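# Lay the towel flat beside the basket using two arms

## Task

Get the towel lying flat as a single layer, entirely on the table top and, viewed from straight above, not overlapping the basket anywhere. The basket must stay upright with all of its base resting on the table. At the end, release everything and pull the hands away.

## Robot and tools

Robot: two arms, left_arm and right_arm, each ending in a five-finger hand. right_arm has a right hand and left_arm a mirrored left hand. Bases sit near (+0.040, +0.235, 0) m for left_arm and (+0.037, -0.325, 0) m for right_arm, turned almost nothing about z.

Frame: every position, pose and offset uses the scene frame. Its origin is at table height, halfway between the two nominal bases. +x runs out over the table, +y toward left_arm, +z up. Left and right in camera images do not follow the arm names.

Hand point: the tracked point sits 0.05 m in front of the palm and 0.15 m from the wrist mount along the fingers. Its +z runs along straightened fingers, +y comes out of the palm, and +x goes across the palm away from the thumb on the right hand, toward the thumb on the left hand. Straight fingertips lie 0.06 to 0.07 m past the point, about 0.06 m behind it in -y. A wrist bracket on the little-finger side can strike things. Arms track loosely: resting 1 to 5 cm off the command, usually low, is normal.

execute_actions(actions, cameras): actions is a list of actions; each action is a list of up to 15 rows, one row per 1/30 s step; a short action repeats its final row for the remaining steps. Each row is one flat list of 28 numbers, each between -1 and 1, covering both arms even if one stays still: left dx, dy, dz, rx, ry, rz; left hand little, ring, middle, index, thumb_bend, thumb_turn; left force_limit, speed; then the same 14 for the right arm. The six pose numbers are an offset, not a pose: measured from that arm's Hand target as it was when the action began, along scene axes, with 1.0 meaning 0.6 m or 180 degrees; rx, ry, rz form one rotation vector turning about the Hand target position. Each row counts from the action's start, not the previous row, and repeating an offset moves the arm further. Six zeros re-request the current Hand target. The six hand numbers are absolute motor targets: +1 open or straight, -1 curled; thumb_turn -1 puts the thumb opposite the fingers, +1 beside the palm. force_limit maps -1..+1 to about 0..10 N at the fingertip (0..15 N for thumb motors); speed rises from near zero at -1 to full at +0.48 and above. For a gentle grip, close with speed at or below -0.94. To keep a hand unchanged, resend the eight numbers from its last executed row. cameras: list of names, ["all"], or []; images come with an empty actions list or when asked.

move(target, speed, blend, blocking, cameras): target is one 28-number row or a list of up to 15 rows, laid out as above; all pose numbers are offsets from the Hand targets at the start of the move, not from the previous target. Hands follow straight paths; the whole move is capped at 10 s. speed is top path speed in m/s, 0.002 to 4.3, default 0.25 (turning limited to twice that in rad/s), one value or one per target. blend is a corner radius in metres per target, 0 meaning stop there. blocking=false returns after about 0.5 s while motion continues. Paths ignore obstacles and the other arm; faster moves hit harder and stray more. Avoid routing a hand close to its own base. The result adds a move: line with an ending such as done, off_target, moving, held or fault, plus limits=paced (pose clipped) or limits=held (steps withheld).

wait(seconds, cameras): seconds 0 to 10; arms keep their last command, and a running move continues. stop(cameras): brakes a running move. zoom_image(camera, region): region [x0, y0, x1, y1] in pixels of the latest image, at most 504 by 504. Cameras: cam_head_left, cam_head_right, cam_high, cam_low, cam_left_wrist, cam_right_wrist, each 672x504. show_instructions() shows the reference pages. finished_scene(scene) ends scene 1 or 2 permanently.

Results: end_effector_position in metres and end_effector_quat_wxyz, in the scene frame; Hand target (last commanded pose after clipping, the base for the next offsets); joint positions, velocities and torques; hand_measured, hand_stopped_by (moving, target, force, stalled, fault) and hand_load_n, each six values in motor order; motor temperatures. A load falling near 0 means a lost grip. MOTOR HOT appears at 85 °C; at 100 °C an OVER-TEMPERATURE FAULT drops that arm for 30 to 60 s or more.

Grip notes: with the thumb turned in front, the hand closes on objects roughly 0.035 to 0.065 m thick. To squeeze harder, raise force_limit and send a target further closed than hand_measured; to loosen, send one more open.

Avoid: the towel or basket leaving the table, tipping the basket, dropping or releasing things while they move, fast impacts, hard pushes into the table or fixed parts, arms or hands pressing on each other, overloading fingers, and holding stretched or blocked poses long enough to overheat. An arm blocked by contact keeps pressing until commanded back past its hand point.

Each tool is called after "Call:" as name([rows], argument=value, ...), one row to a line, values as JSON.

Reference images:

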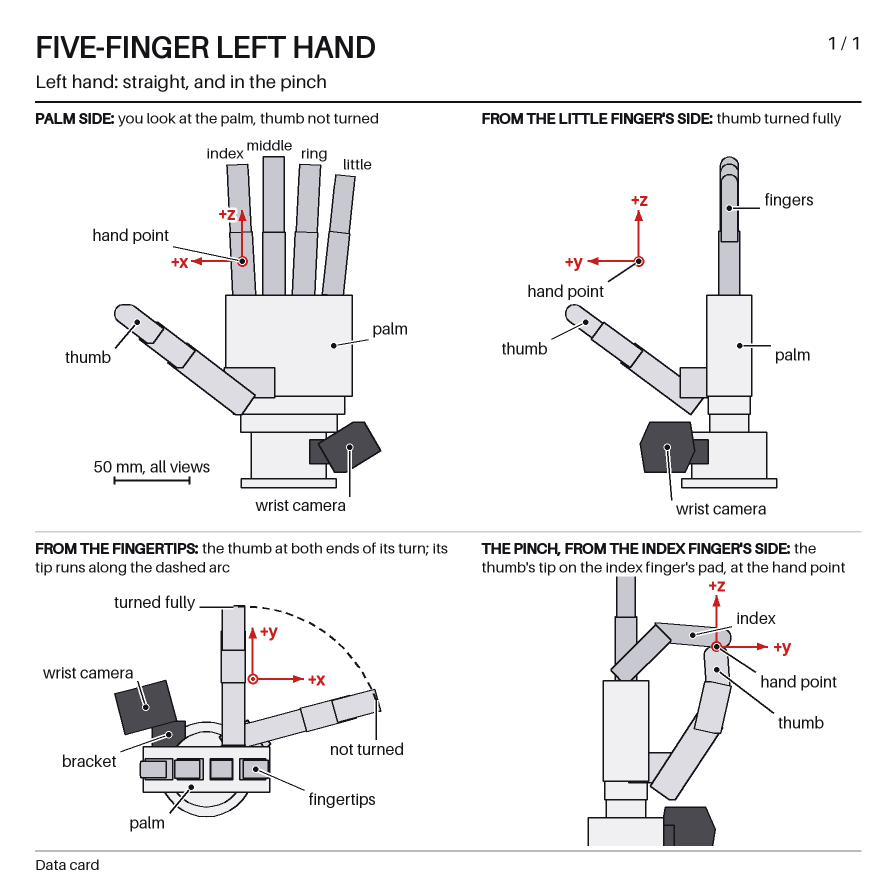

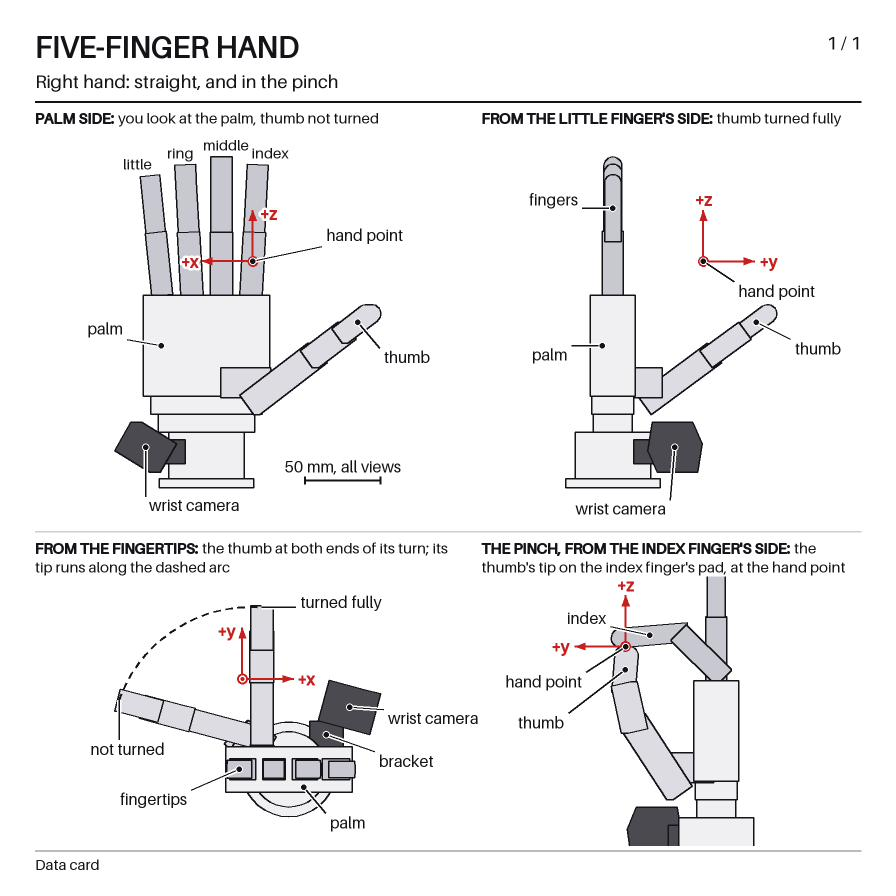

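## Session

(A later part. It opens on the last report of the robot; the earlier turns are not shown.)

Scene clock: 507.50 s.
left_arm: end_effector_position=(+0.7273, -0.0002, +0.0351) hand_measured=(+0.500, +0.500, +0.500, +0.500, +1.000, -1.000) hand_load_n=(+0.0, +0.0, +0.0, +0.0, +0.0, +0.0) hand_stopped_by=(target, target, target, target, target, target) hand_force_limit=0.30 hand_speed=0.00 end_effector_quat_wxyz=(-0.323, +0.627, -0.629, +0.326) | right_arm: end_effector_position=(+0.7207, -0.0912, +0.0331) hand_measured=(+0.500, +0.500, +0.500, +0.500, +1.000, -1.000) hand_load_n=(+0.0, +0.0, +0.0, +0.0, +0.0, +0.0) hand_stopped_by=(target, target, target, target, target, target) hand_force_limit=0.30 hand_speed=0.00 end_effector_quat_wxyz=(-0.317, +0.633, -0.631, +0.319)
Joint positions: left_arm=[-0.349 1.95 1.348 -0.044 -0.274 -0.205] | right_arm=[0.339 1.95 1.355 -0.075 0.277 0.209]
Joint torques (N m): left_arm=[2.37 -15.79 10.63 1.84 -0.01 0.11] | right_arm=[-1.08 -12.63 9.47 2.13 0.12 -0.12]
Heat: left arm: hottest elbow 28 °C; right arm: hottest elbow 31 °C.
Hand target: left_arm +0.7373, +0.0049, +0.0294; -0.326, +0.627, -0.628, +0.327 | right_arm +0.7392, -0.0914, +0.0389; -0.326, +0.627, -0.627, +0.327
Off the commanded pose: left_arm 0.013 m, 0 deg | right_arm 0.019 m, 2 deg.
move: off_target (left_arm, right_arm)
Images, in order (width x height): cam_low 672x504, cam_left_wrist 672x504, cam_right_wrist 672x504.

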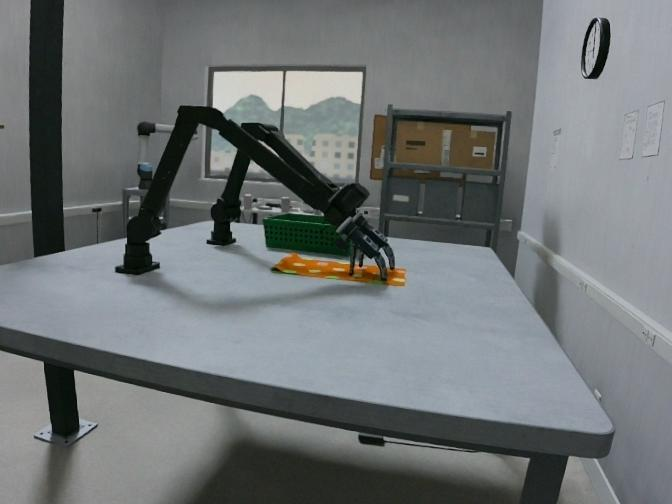

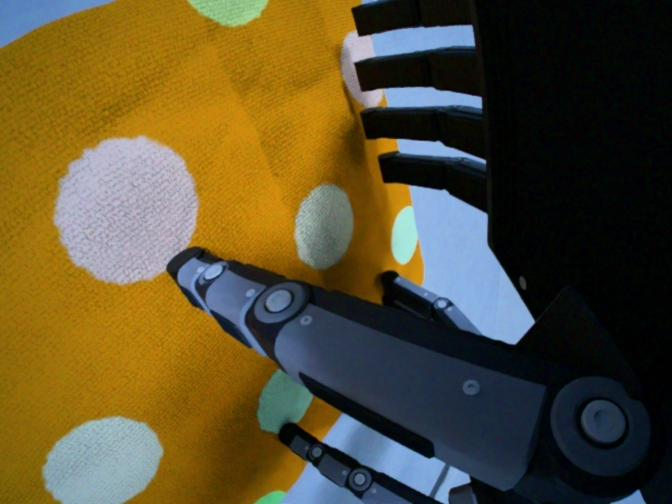

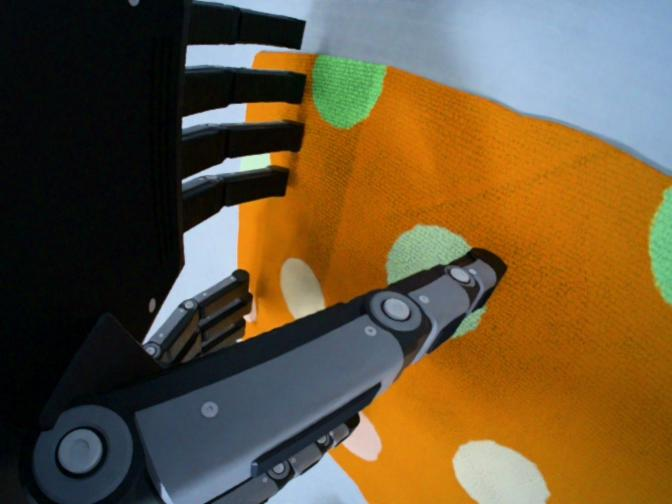

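Call:
move([
  [0,0,-0.045,0,0,0,0.5,0.5,0.5,0.5,1,-1,0.3,0,0,0,-0.06,0,0,0,0.5,0.5,0.5,0.5,1,-1,0.3,0],
  [0.167,0,-0.045,0,0,0,0.5,0.5,0.5,0.5,1,-1,0.3,0,0.167,0,-0.06,0,0,0,0.5,0.5,0.5,0.5,1,-1,0.3,0],
], speed=0.08, cameras=["cam_left_wrist","cam_right_wrist","cam_low","cam_head_left"])

Scene clock: 510.90 s.
left_arm: end_effector_position=(+0.8294, -0.0025, +0.0295) hand_measured=(+0.500, +0.500, +0.500, +0.500, +1.000, -1.000) hand_load_n=(+0.0, -0.5, +0.0, +0.0, +0.0, -0.5) hand_stopped_by=(target, target, target, target, target, target) hand_force_limit=0.30 hand_speed=0.00 end_effector_quat_wxyz=(-0.330, +0.624, -0.621, +0.342) | right_arm: end_effector_position=(+0.8335, -0.0836, +0.0338) hand_measured=(+0.500, +0.500, +0.500, +0.500, +1.000, -1.000) hand_load_n=(+0.0, +0.0, +0.0, +0.0, +0.5, -0.5) hand_stopped_by=(target, target, target, target, target, target) hand_force_limit=0.30 hand_speed=0.00 end_effector_quat_wxyz=(-0.346, +0.617, -0.625, +0.330)
Joint positions: left_arm=[-0.302 2.169 1.685 -0.116 -0.236 -0.179] | right_arm=[0.294 2.182 1.718 -0.129 0.238 0.186]
Joint torques (N m): left_arm=[2.67 -17.26 12.56 0.94 0.01 0.11] | right_arm=[-1.26 -13.39 9.32 1.1 0.12 -0.18]
Heat: left arm: hottest elbow 28 °C; right arm: hottest elbow 31 °C.
Hand target: left_arm +0.8376, +0.0049, +0.0026; -0.326, +0.627, -0.627, +0.327 | right_arm +0.8394, -0.0915, +0.0029; -0.326, +0.627, -0.627, +0.326
Off the commanded pose: left_arm 0.029 m, 2 deg | right_arm 0.032 m, 3 deg.
move: off_target (left_arm, right_arm)
Images, in order (width x height): cam_head_left 672x504, cam_low 672x504, cam_left_wrist 672x504, cam_right_wrist 672x504.

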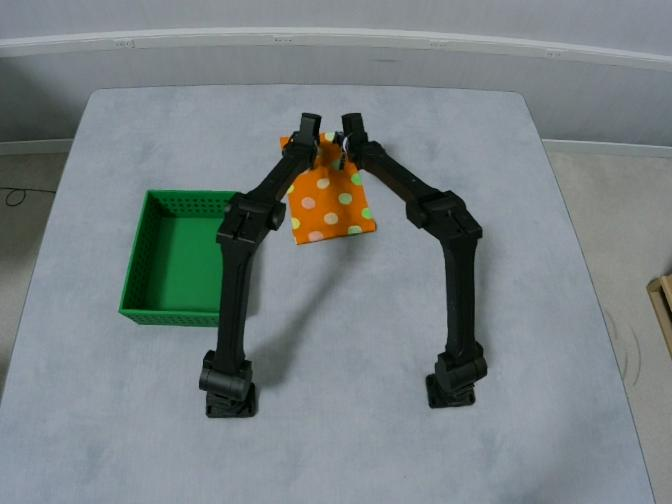

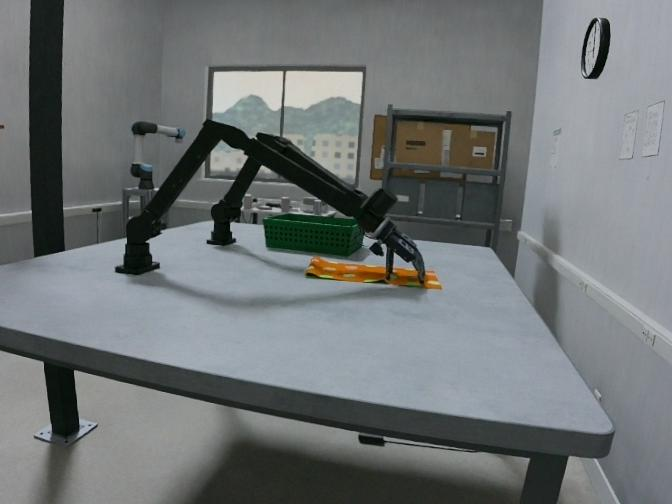

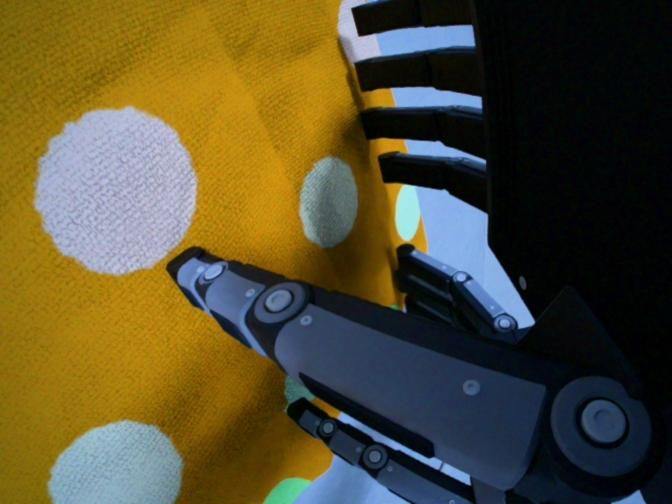

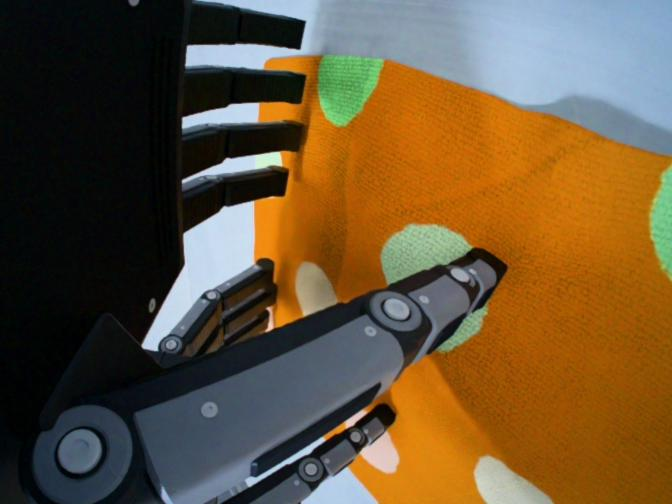

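Call:
execute_actions([
  [[0,0,-0.004,0,0,0,0.2,0.2,0.2,0.2,0.6,-1,0.6,-0.8,0,0,-0.004,0,0,0,0.2,0.2,0.2,0.2,0.6,-1,0.6,-0.8],[0,0,-0.008,0,0,0,0.2,0.2,0.2,0.2,0.6,-1,0.6,-0.8,0,0,-0.008,0,0,0,0.2,0.2,0.2,0.2,0.6,-1,0.6,-0.8]],
], cameras=["cam_left_wrist","cam_right_wrist","cam_low"])

Scene clock: 514.23 s.
left_arm: end_effector_position=(+0.8309, -0.0030, +0.0296) hand_measured=(+0.200, +0.200, +0.200, +0.200, +0.600, -1.000) hand_load_n=(+0.0, +0.5, +1.0, +0.0, +0.0, +0.0) hand_stopped_by=(target, target, target, target, target, target) hand_force_limit=0.60 hand_speed=-0.80 end_effector_quat_wxyz=(-0.330, +0.623, -0.620, +0.343) | right_arm: end_effector_position=(+0.8379, -0.0836, +0.0344) hand_measured=(+0.200, +0.200, +0.200, +0.200, +0.600, -1.000) hand_load_n=(+0.0, +0.0, +2.0, +0.0, +0.0, +0.0) hand_stopped_by=(target, target, target, target, target, target) hand_force_limit=0.60 hand_speed=-0.80 end_effector_quat_wxyz=(-0.349, +0.615, -0.624, +0.333)
Joint positions: left_arm=[-0.302 2.172 1.69 -0.116 -0.236 -0.178] | right_arm=[0.292 2.19 1.728 -0.121 0.238 0.185]
Joint torques (N m): left_arm=[2.37 -17.14 11.71 1.33 0 0.11] | right_arm=[-1.03 -13.57 8.39 1.21 0.12 -0.17]
Heat: left arm: hottest elbow 29 °C; right arm: hottest elbow 32 °C.
Hand target: left_arm +0.8377, +0.0049, -0.0021; -0.326, +0.627, -0.627, +0.327 | right_arm +0.8395, -0.0915, -0.0018; -0.326, +0.627, -0.627, +0.327
Off the commanded pose: left_arm 0.033 m, 2 deg | right_arm 0.037 m, 3 deg.
Step readings (end_effector_position of left_arm | right_arm):
0: (+0.8294, -0.0025, +0.0295) | (+0.8335, -0.0836, +0.0338)
1: (+0.8294, -0.0025, +0.0295) | (+0.8335, -0.0836, +0.0338)
2: (+0.8294, -0.0025, +0.0295) | (+0.8335, -0.0836, +0.0335)
4: (+0.8293, -0.0025, +0.0292) | (+0.8335, -0.0836, +0.0335)
8: (+0.8293, -0.0025, +0.0289) | (+0.8335, -0.0836, +0.0331)
15: (+0.8302, -0.0028, +0.0293) | (+0.8366, -0.0837, +0.0341)
Images, in order (width x height): cam_low 672x504, cam_left_wrist 672x504, cam_right_wrist 672x504.

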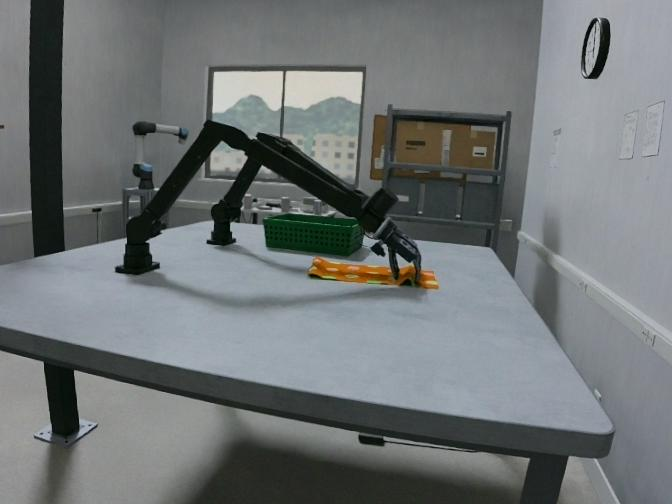

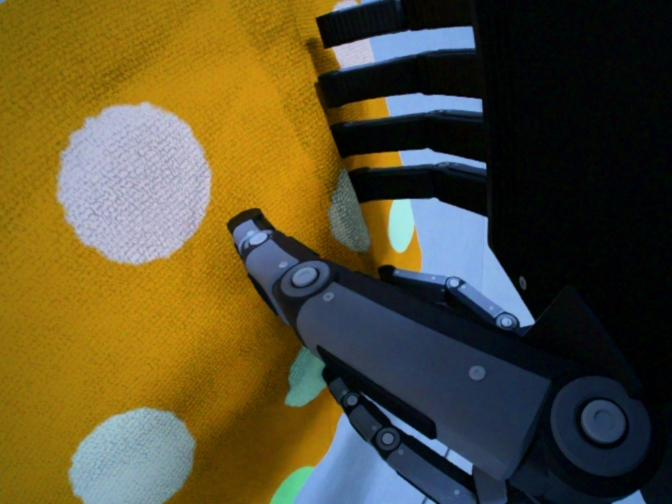

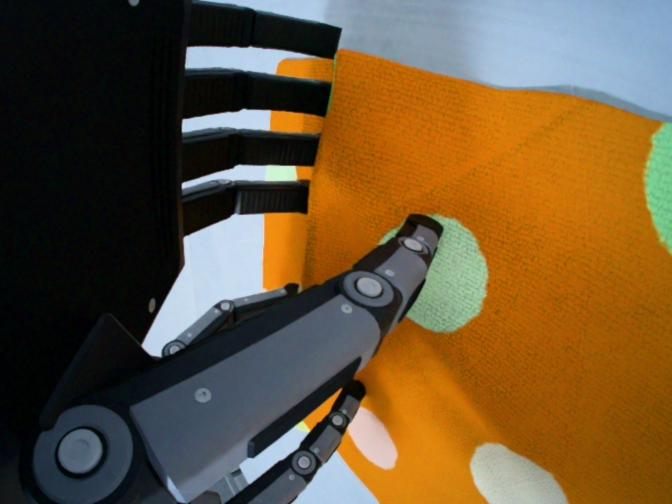

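Call:
zoom_image(camera="cam_low", region=[290, 220, 460, 310])

Scaled by 2.965 from the camera's 672x504 image, which has a finer 960x720 frame.

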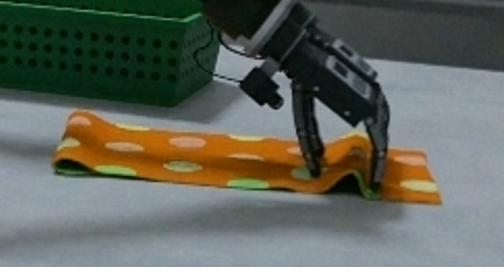

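Call:
execute_actions([
  [[0,0,-0.004,0,0,0,-0.1,-0.1,-0.1,-0.1,0.3,-1,0.6,-0.8,0,0,-0.004,0,0,0,-0.1,-0.1,-0.1,-0.1,0.3,-1,0.6,-0.8],[0,0,-0.01,0,0,0,-0.1,-0.1,-0.1,-0.1,0.3,-1,0.6,-0.8,0,0,-0.01,0,0,0,-0.1,-0.1,-0.1,-0.1,0.3,-1,0.6,-0.8]],
], cameras=["cam_left_wrist","cam_right_wrist","cam_low"])

Call:
zoom_image(camera="cam_low", region=[290, 220, 460, 310])

Scene clock: 516.80 s.
left_arm: end_effector_position=(+0.8323, -0.0034, +0.0262) hand_measured=(-0.100, -0.100, -0.100, -0.100, +0.300, -1.000) hand_load_n=(+0.0, +0.0, +0.0, +0.0, +0.5, +0.0) hand_stopped_by=(target, target, target, target, target, target) hand_force_limit=0.60 hand_speed=-0.80 end_effector_quat_wxyz=(-0.331, +0.623, -0.620, +0.344) | right_arm: end_effector_position=(+0.8395, -0.0831, +0.0312) hand_measured=(-0.100, -0.100, -0.100, -0.100, +0.300, -1.000) hand_load_n=(+0.0, +0.0, +0.0, +0.0, +0.0, +0.0) hand_stopped_by=(target, target, target, target, target, target) hand_force_limit=0.60 hand_speed=-0.80 end_effector_quat_wxyz=(-0.351, +0.614, -0.623, +0.334)
Joint positions: left_arm=[-0.302 2.179 1.69 -0.105 -0.236 -0.178] | right_arm=[0.292 2.197 1.728 -0.109 0.238 0.185]
Joint torques (N m): left_arm=[2.67 -17.14 11.52 1.22 -0.02 0.1] | right_arm=[-1.03 -13.57 8.12 1.14 0.11 -0.17]
Heat: left arm: hottest elbow 29 °C; right arm: hottest elbow 33 °C.
Hand target: left_arm +0.8377, +0.0049, -0.0081; -0.326, +0.627, -0.627, +0.327 | right_arm +0.8394, -0.0915, -0.0078; -0.326, +0.627, -0.627, +0.327
Off the commanded pose: left_arm 0.036 m, 2 deg | right_arm 0.040 m, 3 deg.
Step readings (end_effector_position of left_arm | right_arm):
0: (+0.8309, -0.0030, +0.0296) | (+0.8379, -0.0836, +0.0344)
1: (+0.8309, -0.0030, +0.0296) | (+0.8379, -0.0836, +0.0344)
2: (+0.8309, -0.0030, +0.0296) | (+0.8379, -0.0836, +0.0341)
4: (+0.8314, -0.0031, +0.0295) | (+0.8385, -0.0834, +0.0342)
8: (+0.8323, -0.0034, +0.0289) | (+0.8396, -0.0831, +0.0337)
15: (+0.8325, -0.0035, +0.0277) | (+0.8397, -0.0831, +0.0325)
Images, in order (width x height): cam_low 672x504, cam_left_wrist 672x504, cam_right_wrist 672x504.

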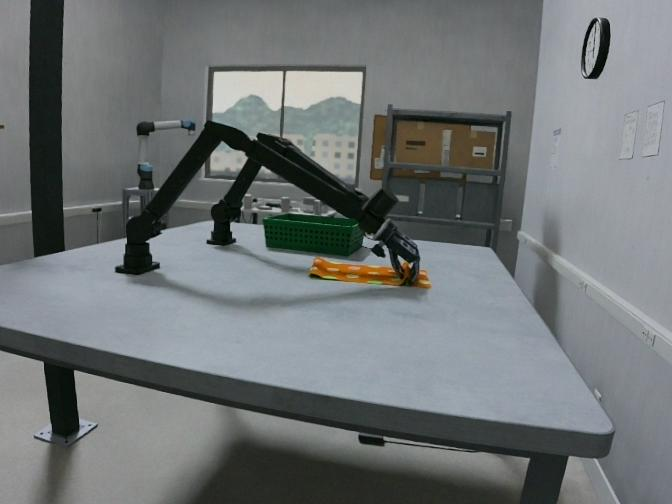

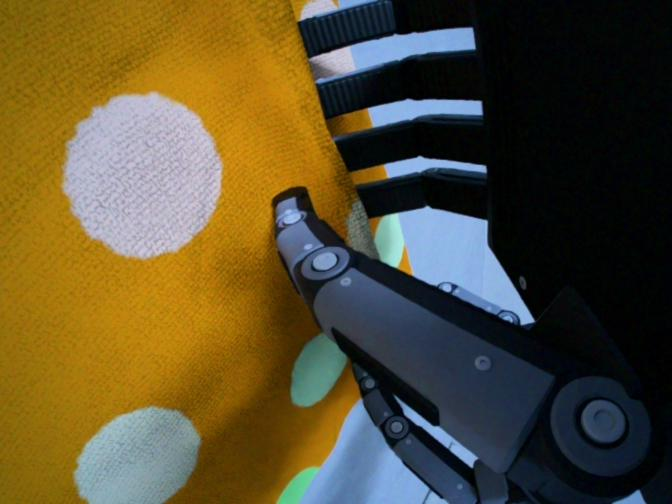

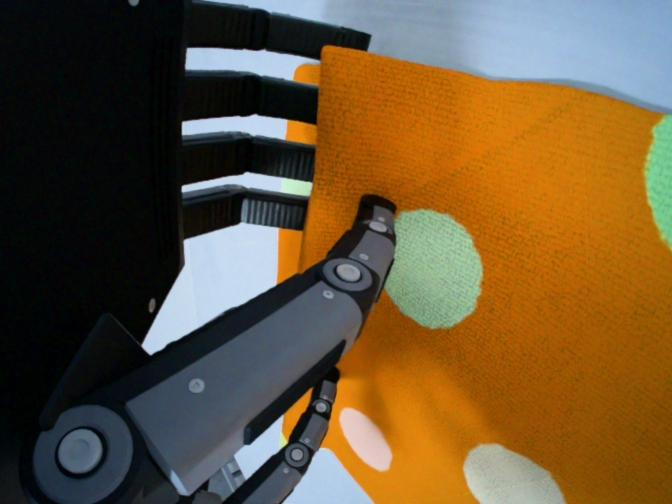

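Scaled by 2.965 from the camera's 672x504 image, which has a finer 960x720 frame.

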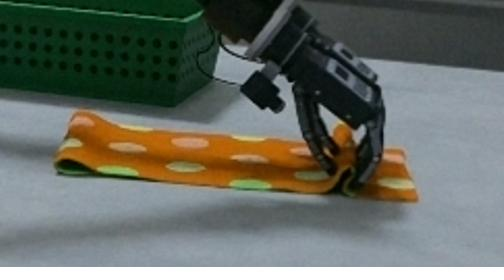

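Call:
execute_actions([
  [[0,0,-0.002,0,0,0,-0.3,-0.3,-0.6,-0.6,0.05,-1,0.3,-0.8,0,0,-0.002,0,0,0,-0.3,-0.3,-0.6,-0.6,0.05,-1,0.3,-0.8]],
  [[0,0,0,0,0,0,-0.3,-0.3,-0.6,-0.6,0.05,-1,0.3,-0.8,0,0,0,0,0,0,-0.3,-0.3,-0.6,-0.6,0.05,-1,0.3,-0.8]],
], cameras=["cam_left_wrist","cam_right_wrist","cam_low"])

Call:
zoom_image(camera="cam_low", region=[290, 220, 460, 310])

Scene clock: 518.83 s.
left_arm: end_effector_position=(+0.8319, -0.0033, +0.0231) hand_measured=(-0.300, -0.300, -0.224, -0.262, +0.222, -1.000) hand_load_n=(+0.0, +0.5, +8.5, +8.0, +11.0, -1.0) hand_stopped_by=(target, target, force, force, force, target) hand_force_limit=0.30 hand_speed=-0.80 end_effector_quat_wxyz=(-0.330, +0.623, -0.620, +0.343) | right_arm: end_effector_position=(+0.8392, -0.0832, +0.0281) hand_measured=(-0.300, -0.300, -0.224, -0.282, +0.224, -1.000) hand_load_n=(+0.0, +1.0, +9.5, +9.5, +12.0, +0.0) hand_stopped_by=(target, target, force, force, force, target) hand_force_limit=0.30 hand_speed=-0.80 end_effector_quat_wxyz=(-0.349, +0.615, -0.624, +0.333)
Joint positions: left_arm=[-0.302 2.183 1.69 -0.105 -0.236 -0.178] | right_arm=[0.292 2.2 1.728 -0.109 0.238 0.185]
Joint torques (N m): left_arm=[1.96 -17.03 11.48 1.29 -0.01 0.12] | right_arm=[-1.03 -13.57 8.13 1.2 0.11 -0.17]
Heat: left arm: hottest elbow 29 °C; right arm: hottest elbow 33 °C.
Hand target: left_arm +0.8377, +0.0049, -0.0093; -0.326, +0.627, -0.627, +0.327 | right_arm +0.8394, -0.0915, -0.0092; -0.326, +0.627, -0.627, +0.326
Off the commanded pose: left_arm 0.034 m, 2 deg | right_arm 0.038 m, 3 deg.
Step readings (end_effector_position of left_arm | right_arm):
0: (+0.8323, -0.0034, +0.0262) | (+0.8395, -0.0831, +0.0312)
1: (+0.8323, -0.0034, +0.0262) | (+0.8395, -0.0831, +0.0312)
2: (+0.8323, -0.0034, +0.0262) | (+0.8395, -0.0831, +0.0312)
4: (+0.8323, -0.0034, +0.0262) | (+0.8395, -0.0831, +0.0309)
8: (+0.8320, -0.0033, +0.0240) | (+0.8393, -0.0832, +0.0287)
15: (+0.8319, -0.0033, +0.0231) | (+0.8392, -0.0832, +0.0281)
16: (+0.8319, -0.0033, +0.0231) | (+0.8392, -0.0832, +0.0281)
17: (+0.8319, -0.0033, +0.0231) | (+0.8392, -0.0832, +0.0281)
19: (+0.8319, -0.0033, +0.0231) | (+0.8392, -0.0832, +0.0281)
23: (+0.8319, -0.0033, +0.0231) | (+0.8392, -0.0832, +0.0281)
30: (+0.8319, -0.0033, +0.0231) | (+0.8392, -0.0832, +0.0281)
Images, in order (width x height): cam_low 672x504, cam_left_wrist 672x504, cam_right_wrist 672x504.

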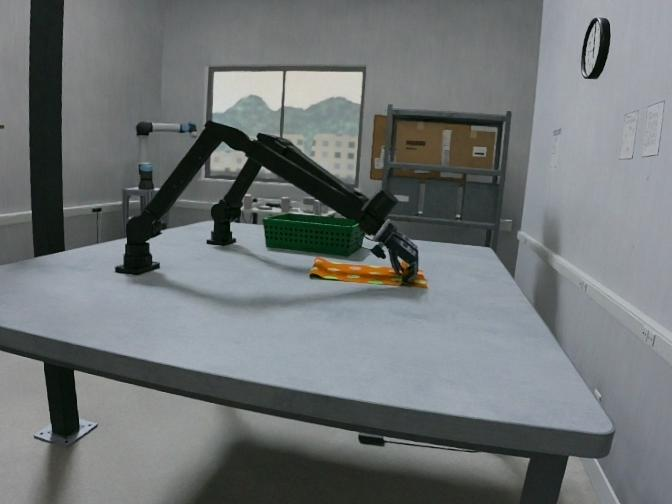

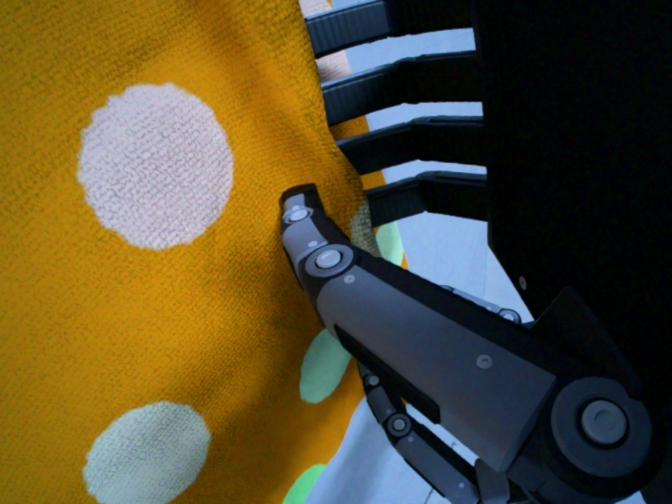

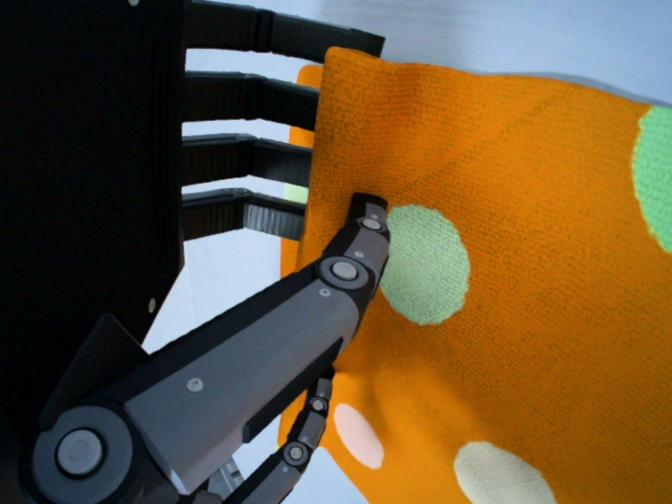

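Scaled by 2.965 from the camera's 672x504 image, which has a finer 960x720 frame.

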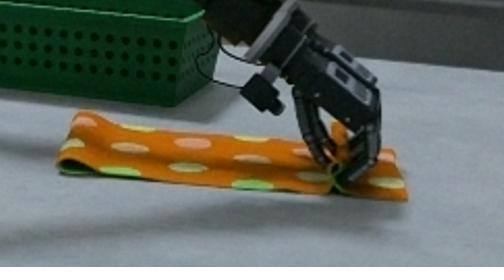

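Call:
move(target=[-0.05,0,0.22,0,0,0,-0.3,-0.3,-0.6,-0.6,0.05,-1,0.3,-0.8,-0.05,0,0.22,0,0,0,-0.3,-0.3,-0.6,-0.6,0.05,-1,0.3,-0.8], speed=0.1, cameras=["all"])

Call:
zoom_image(camera="cam_low", region=[290, 200, 460, 310])

Scene clock: 521.70 s.
left_arm: end_effector_position=(+0.7984, +0.0019, +0.1027) hand_measured=(-0.300, -0.300, -0.224, -0.262, +0.222, -1.000) hand_load_n=(+0.0, +0.5, +9.5, +8.0, +11.0, +0.0) hand_stopped_by=(target, target, force, force, force, target) hand_force_limit=0.30 hand_speed=-0.80 end_effector_quat_wxyz=(-0.316, +0.628, -0.635, +0.320) | right_arm: end_effector_position=(+0.8030, -0.0857, +0.0977) hand_measured=(-0.300, -0.300, -0.224, -0.280, +0.224, -1.000) hand_load_n=(+0.0, +0.0, +7.5, +9.5, +12.0, +0.5) hand_stopped_by=(target, target, force, force, force, target) hand_force_limit=0.30 hand_speed=-0.80 end_effector_quat_wxyz=(-0.319, +0.635, -0.629, +0.315)
Joint positions: left_arm=[-0.308 2.031 1.69 -0.32 -0.234 -0.178] | right_arm=[0.302 2.061 1.728 -0.33 0.238 0.185]
Joint torques (N m): left_arm=[1.67 -20.54 12.64 0.94 -0.48 0.07] | right_arm=[-0.85 -18.14 8.96 1.22 0.52 -0.09]
Heat: left arm: hottest elbow 29 °C; right arm: hottest elbow 34 °C.
Hand target: left_arm +0.8077, +0.0050, +0.1228; -0.326, +0.627, -0.627, +0.327 | right_arm +0.8094, -0.0915, +0.1228; -0.326, +0.627, -0.627, +0.326
Off the commanded pose: left_arm 0.022 m, 2 deg | right_arm 0.027 m, 2 deg.
move: off_target (left_arm, right_arm)

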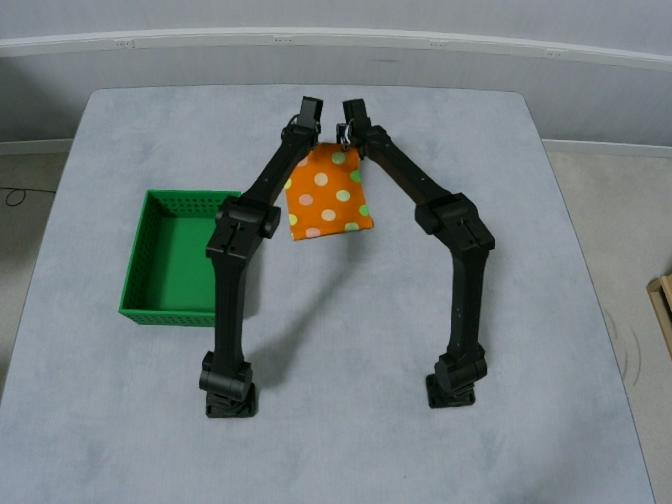

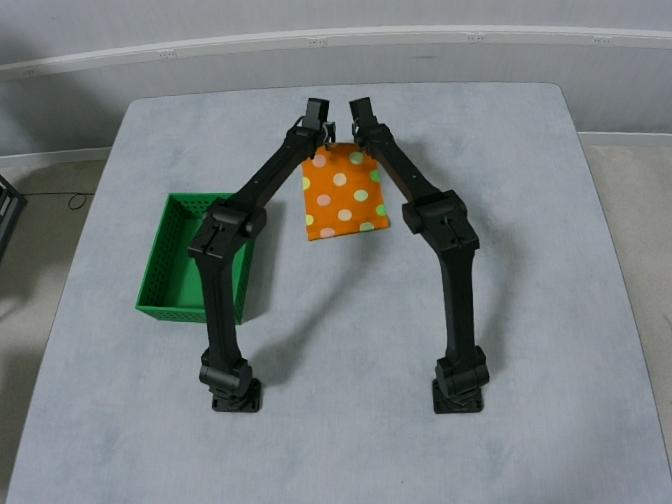

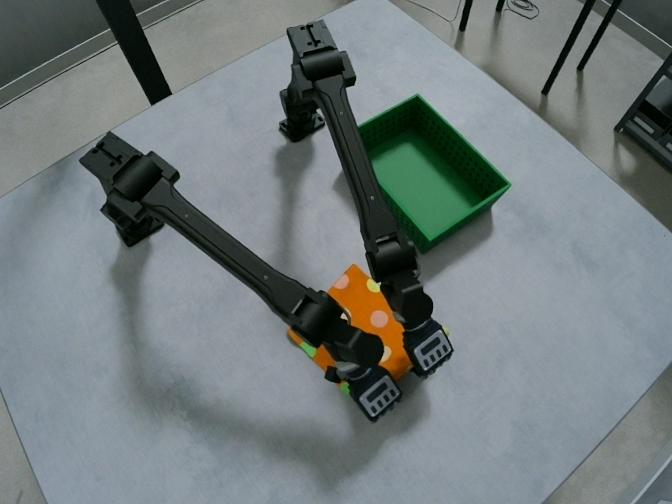

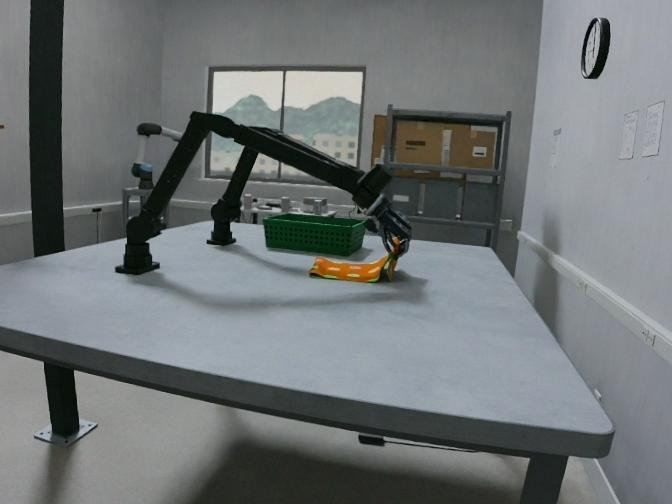

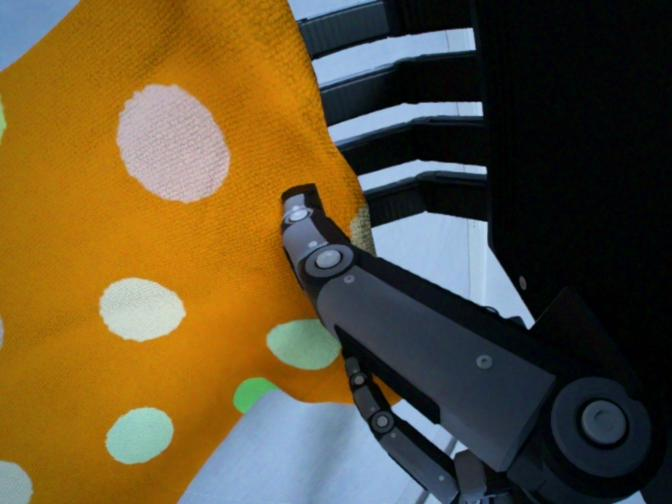

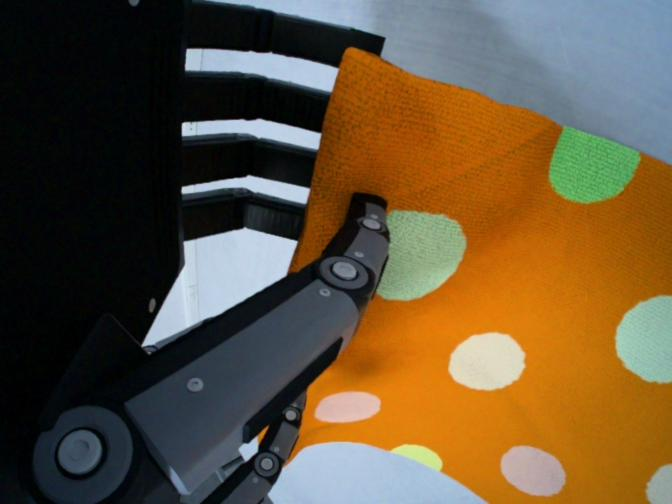

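Scaled by 2.965 from the camera's 672x504 image, which has a finer 960x720 frame.

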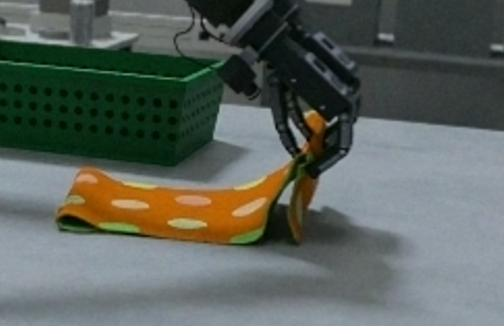

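Call:
move(target=[-0.2,0,0.4,0,0,0,-0.3,-0.3,-0.6,-0.6,0.05,-1,0.3,-0.8,-0.2,0,0.4,0,0,0,-0.3,-0.3,-0.6,-0.6,0.05,-1,0.3,-0.8], speed=0.15, cameras=["all"])

Call:
zoom_image(camera="cam_low", region=[280, 160, 450, 300])

Scene clock: 524.97 s.
left_arm: end_effector_position=(+0.6803, +0.0017, +0.3360) hand_measured=(-0.300, -0.300, -0.224, -0.262, +0.222, -1.000) hand_load_n=(+0.0, +0.5, +9.5, +8.5, +11.0, +0.0) hand_stopped_by=(target, target, force, force, force, target) hand_force_limit=0.30 hand_speed=-0.80 end_effector_quat_wxyz=(-0.313, +0.629, -0.639, +0.315) | right_arm: end_effector_position=(+0.6833, -0.0858, +0.3304) hand_measured=(-0.300, -0.300, -0.224, -0.280, +0.224, -1.000) hand_load_n=(+0.0, +0.5, +7.5, +9.5, +12.0, +0.5) hand_stopped_by=(target, target, force, force, force, target) hand_force_limit=0.30 hand_speed=-0.80 end_effector_quat_wxyz=(-0.312, +0.639, -0.631, +0.311)
Joint positions: left_arm=[-0.371 1.66 1.784 -0.806 -0.282 -0.217] | right_arm=[0.366 1.686 1.805 -0.81 0.287 0.225]
Joint torques (N m): left_arm=[1.96 -15.15 14.97 0.92 -0.62 0.07] | right_arm=[-0.91 -13.16 11.36 1.13 0.6 -0.1]
Heat: left arm: hottest elbow 30 °C; right arm: hottest elbow 34 °C.
Hand target: left_arm +0.6877, +0.0050, +0.3626; -0.326, +0.627, -0.627, +0.327 | right_arm +0.6894, -0.0914, +0.3629; -0.326, +0.627, -0.627, +0.326
Off the commanded pose: left_arm 0.028 m, 2 deg | right_arm 0.034 m, 3 deg.
move: off_target (left_arm, right_arm)

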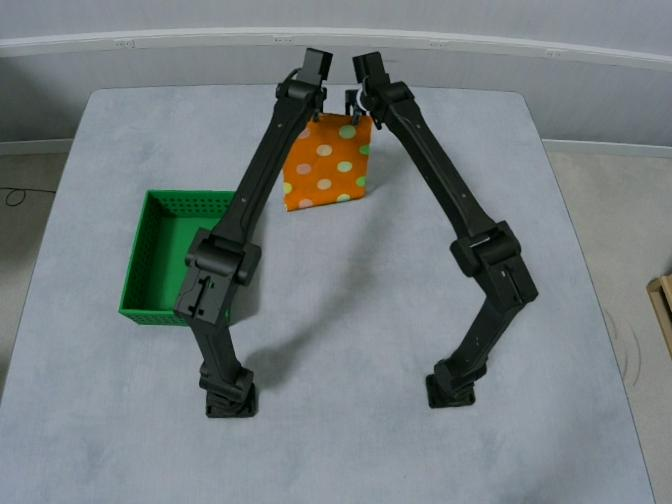

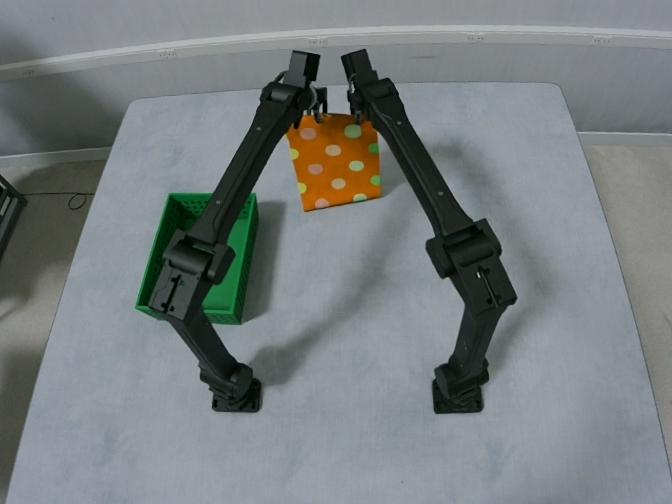

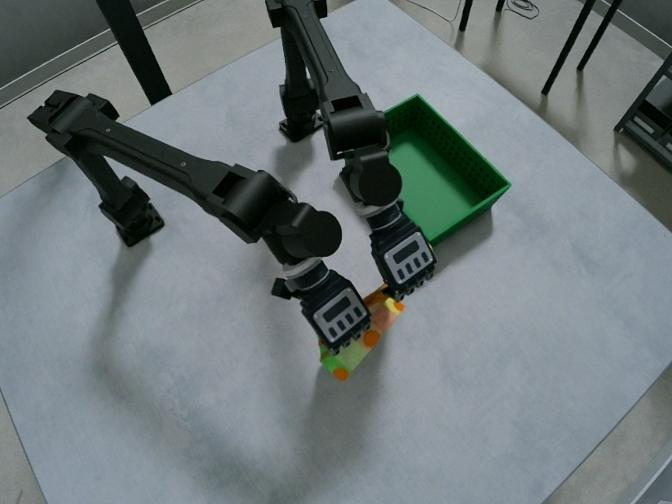

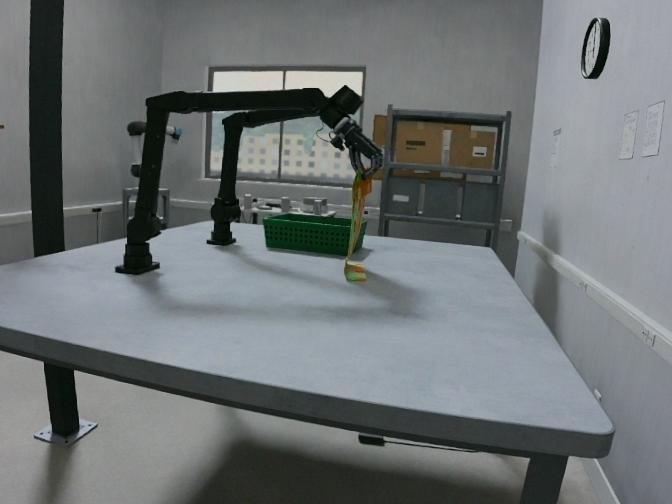

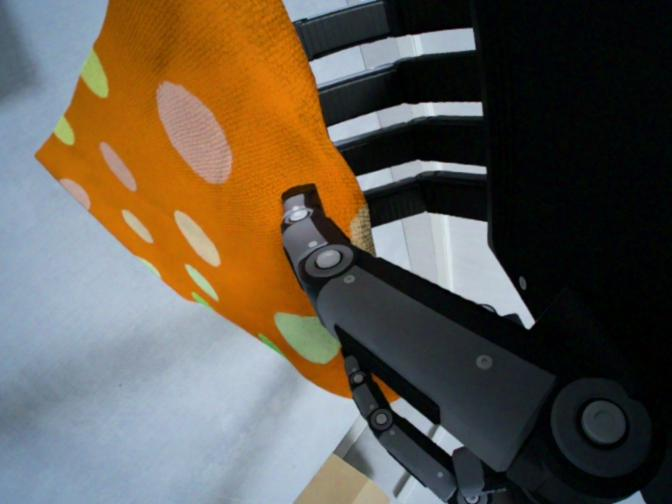

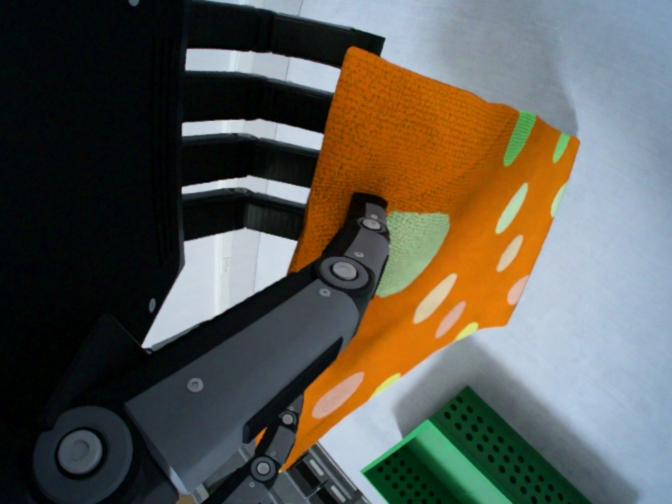

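Scaled by 2.965 from the camera's 672x504 image, which has a finer 960x720 frame.

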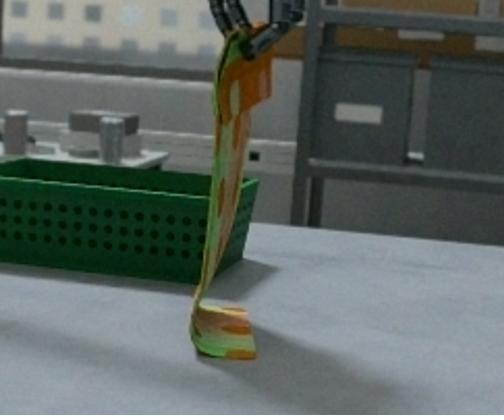

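Call:
zoom_image(camera="cam_low", region=[330, 160, 390, 290])

Call:
zoom_image(camera="cam_high", region=[290, 260, 430, 400])

Call:
zoom_image(camera="cam_head_left", region=[260, 80, 400, 230])

Scaled by 3.877 from the camera's 672x504 image, which has a finer 960x720 frame.

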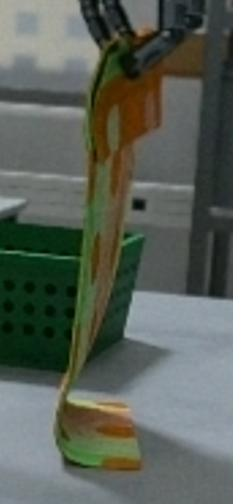

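Scaled by 3.600 from the camera's 672x504 image, which has a finer 960x720 frame.

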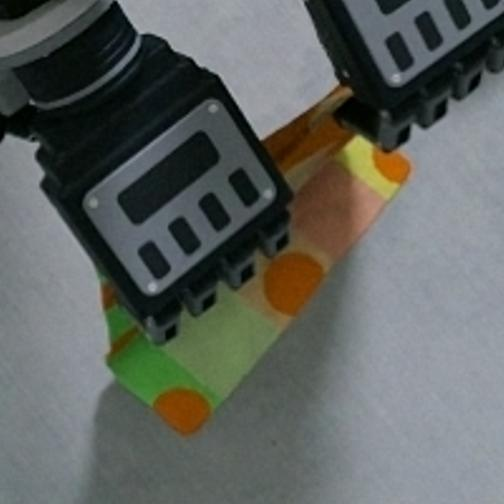

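Scaled by 3.360 from the camera's 672x504 image, which has a finer 960x720 frame.

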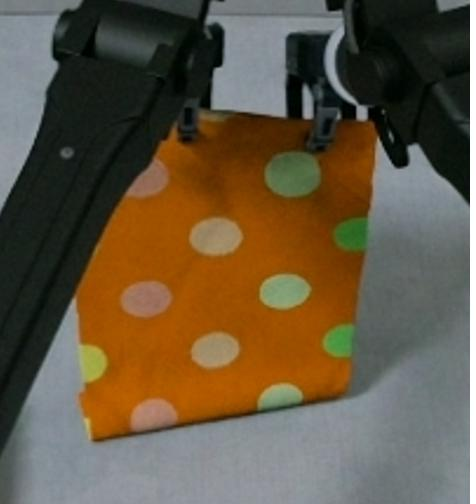

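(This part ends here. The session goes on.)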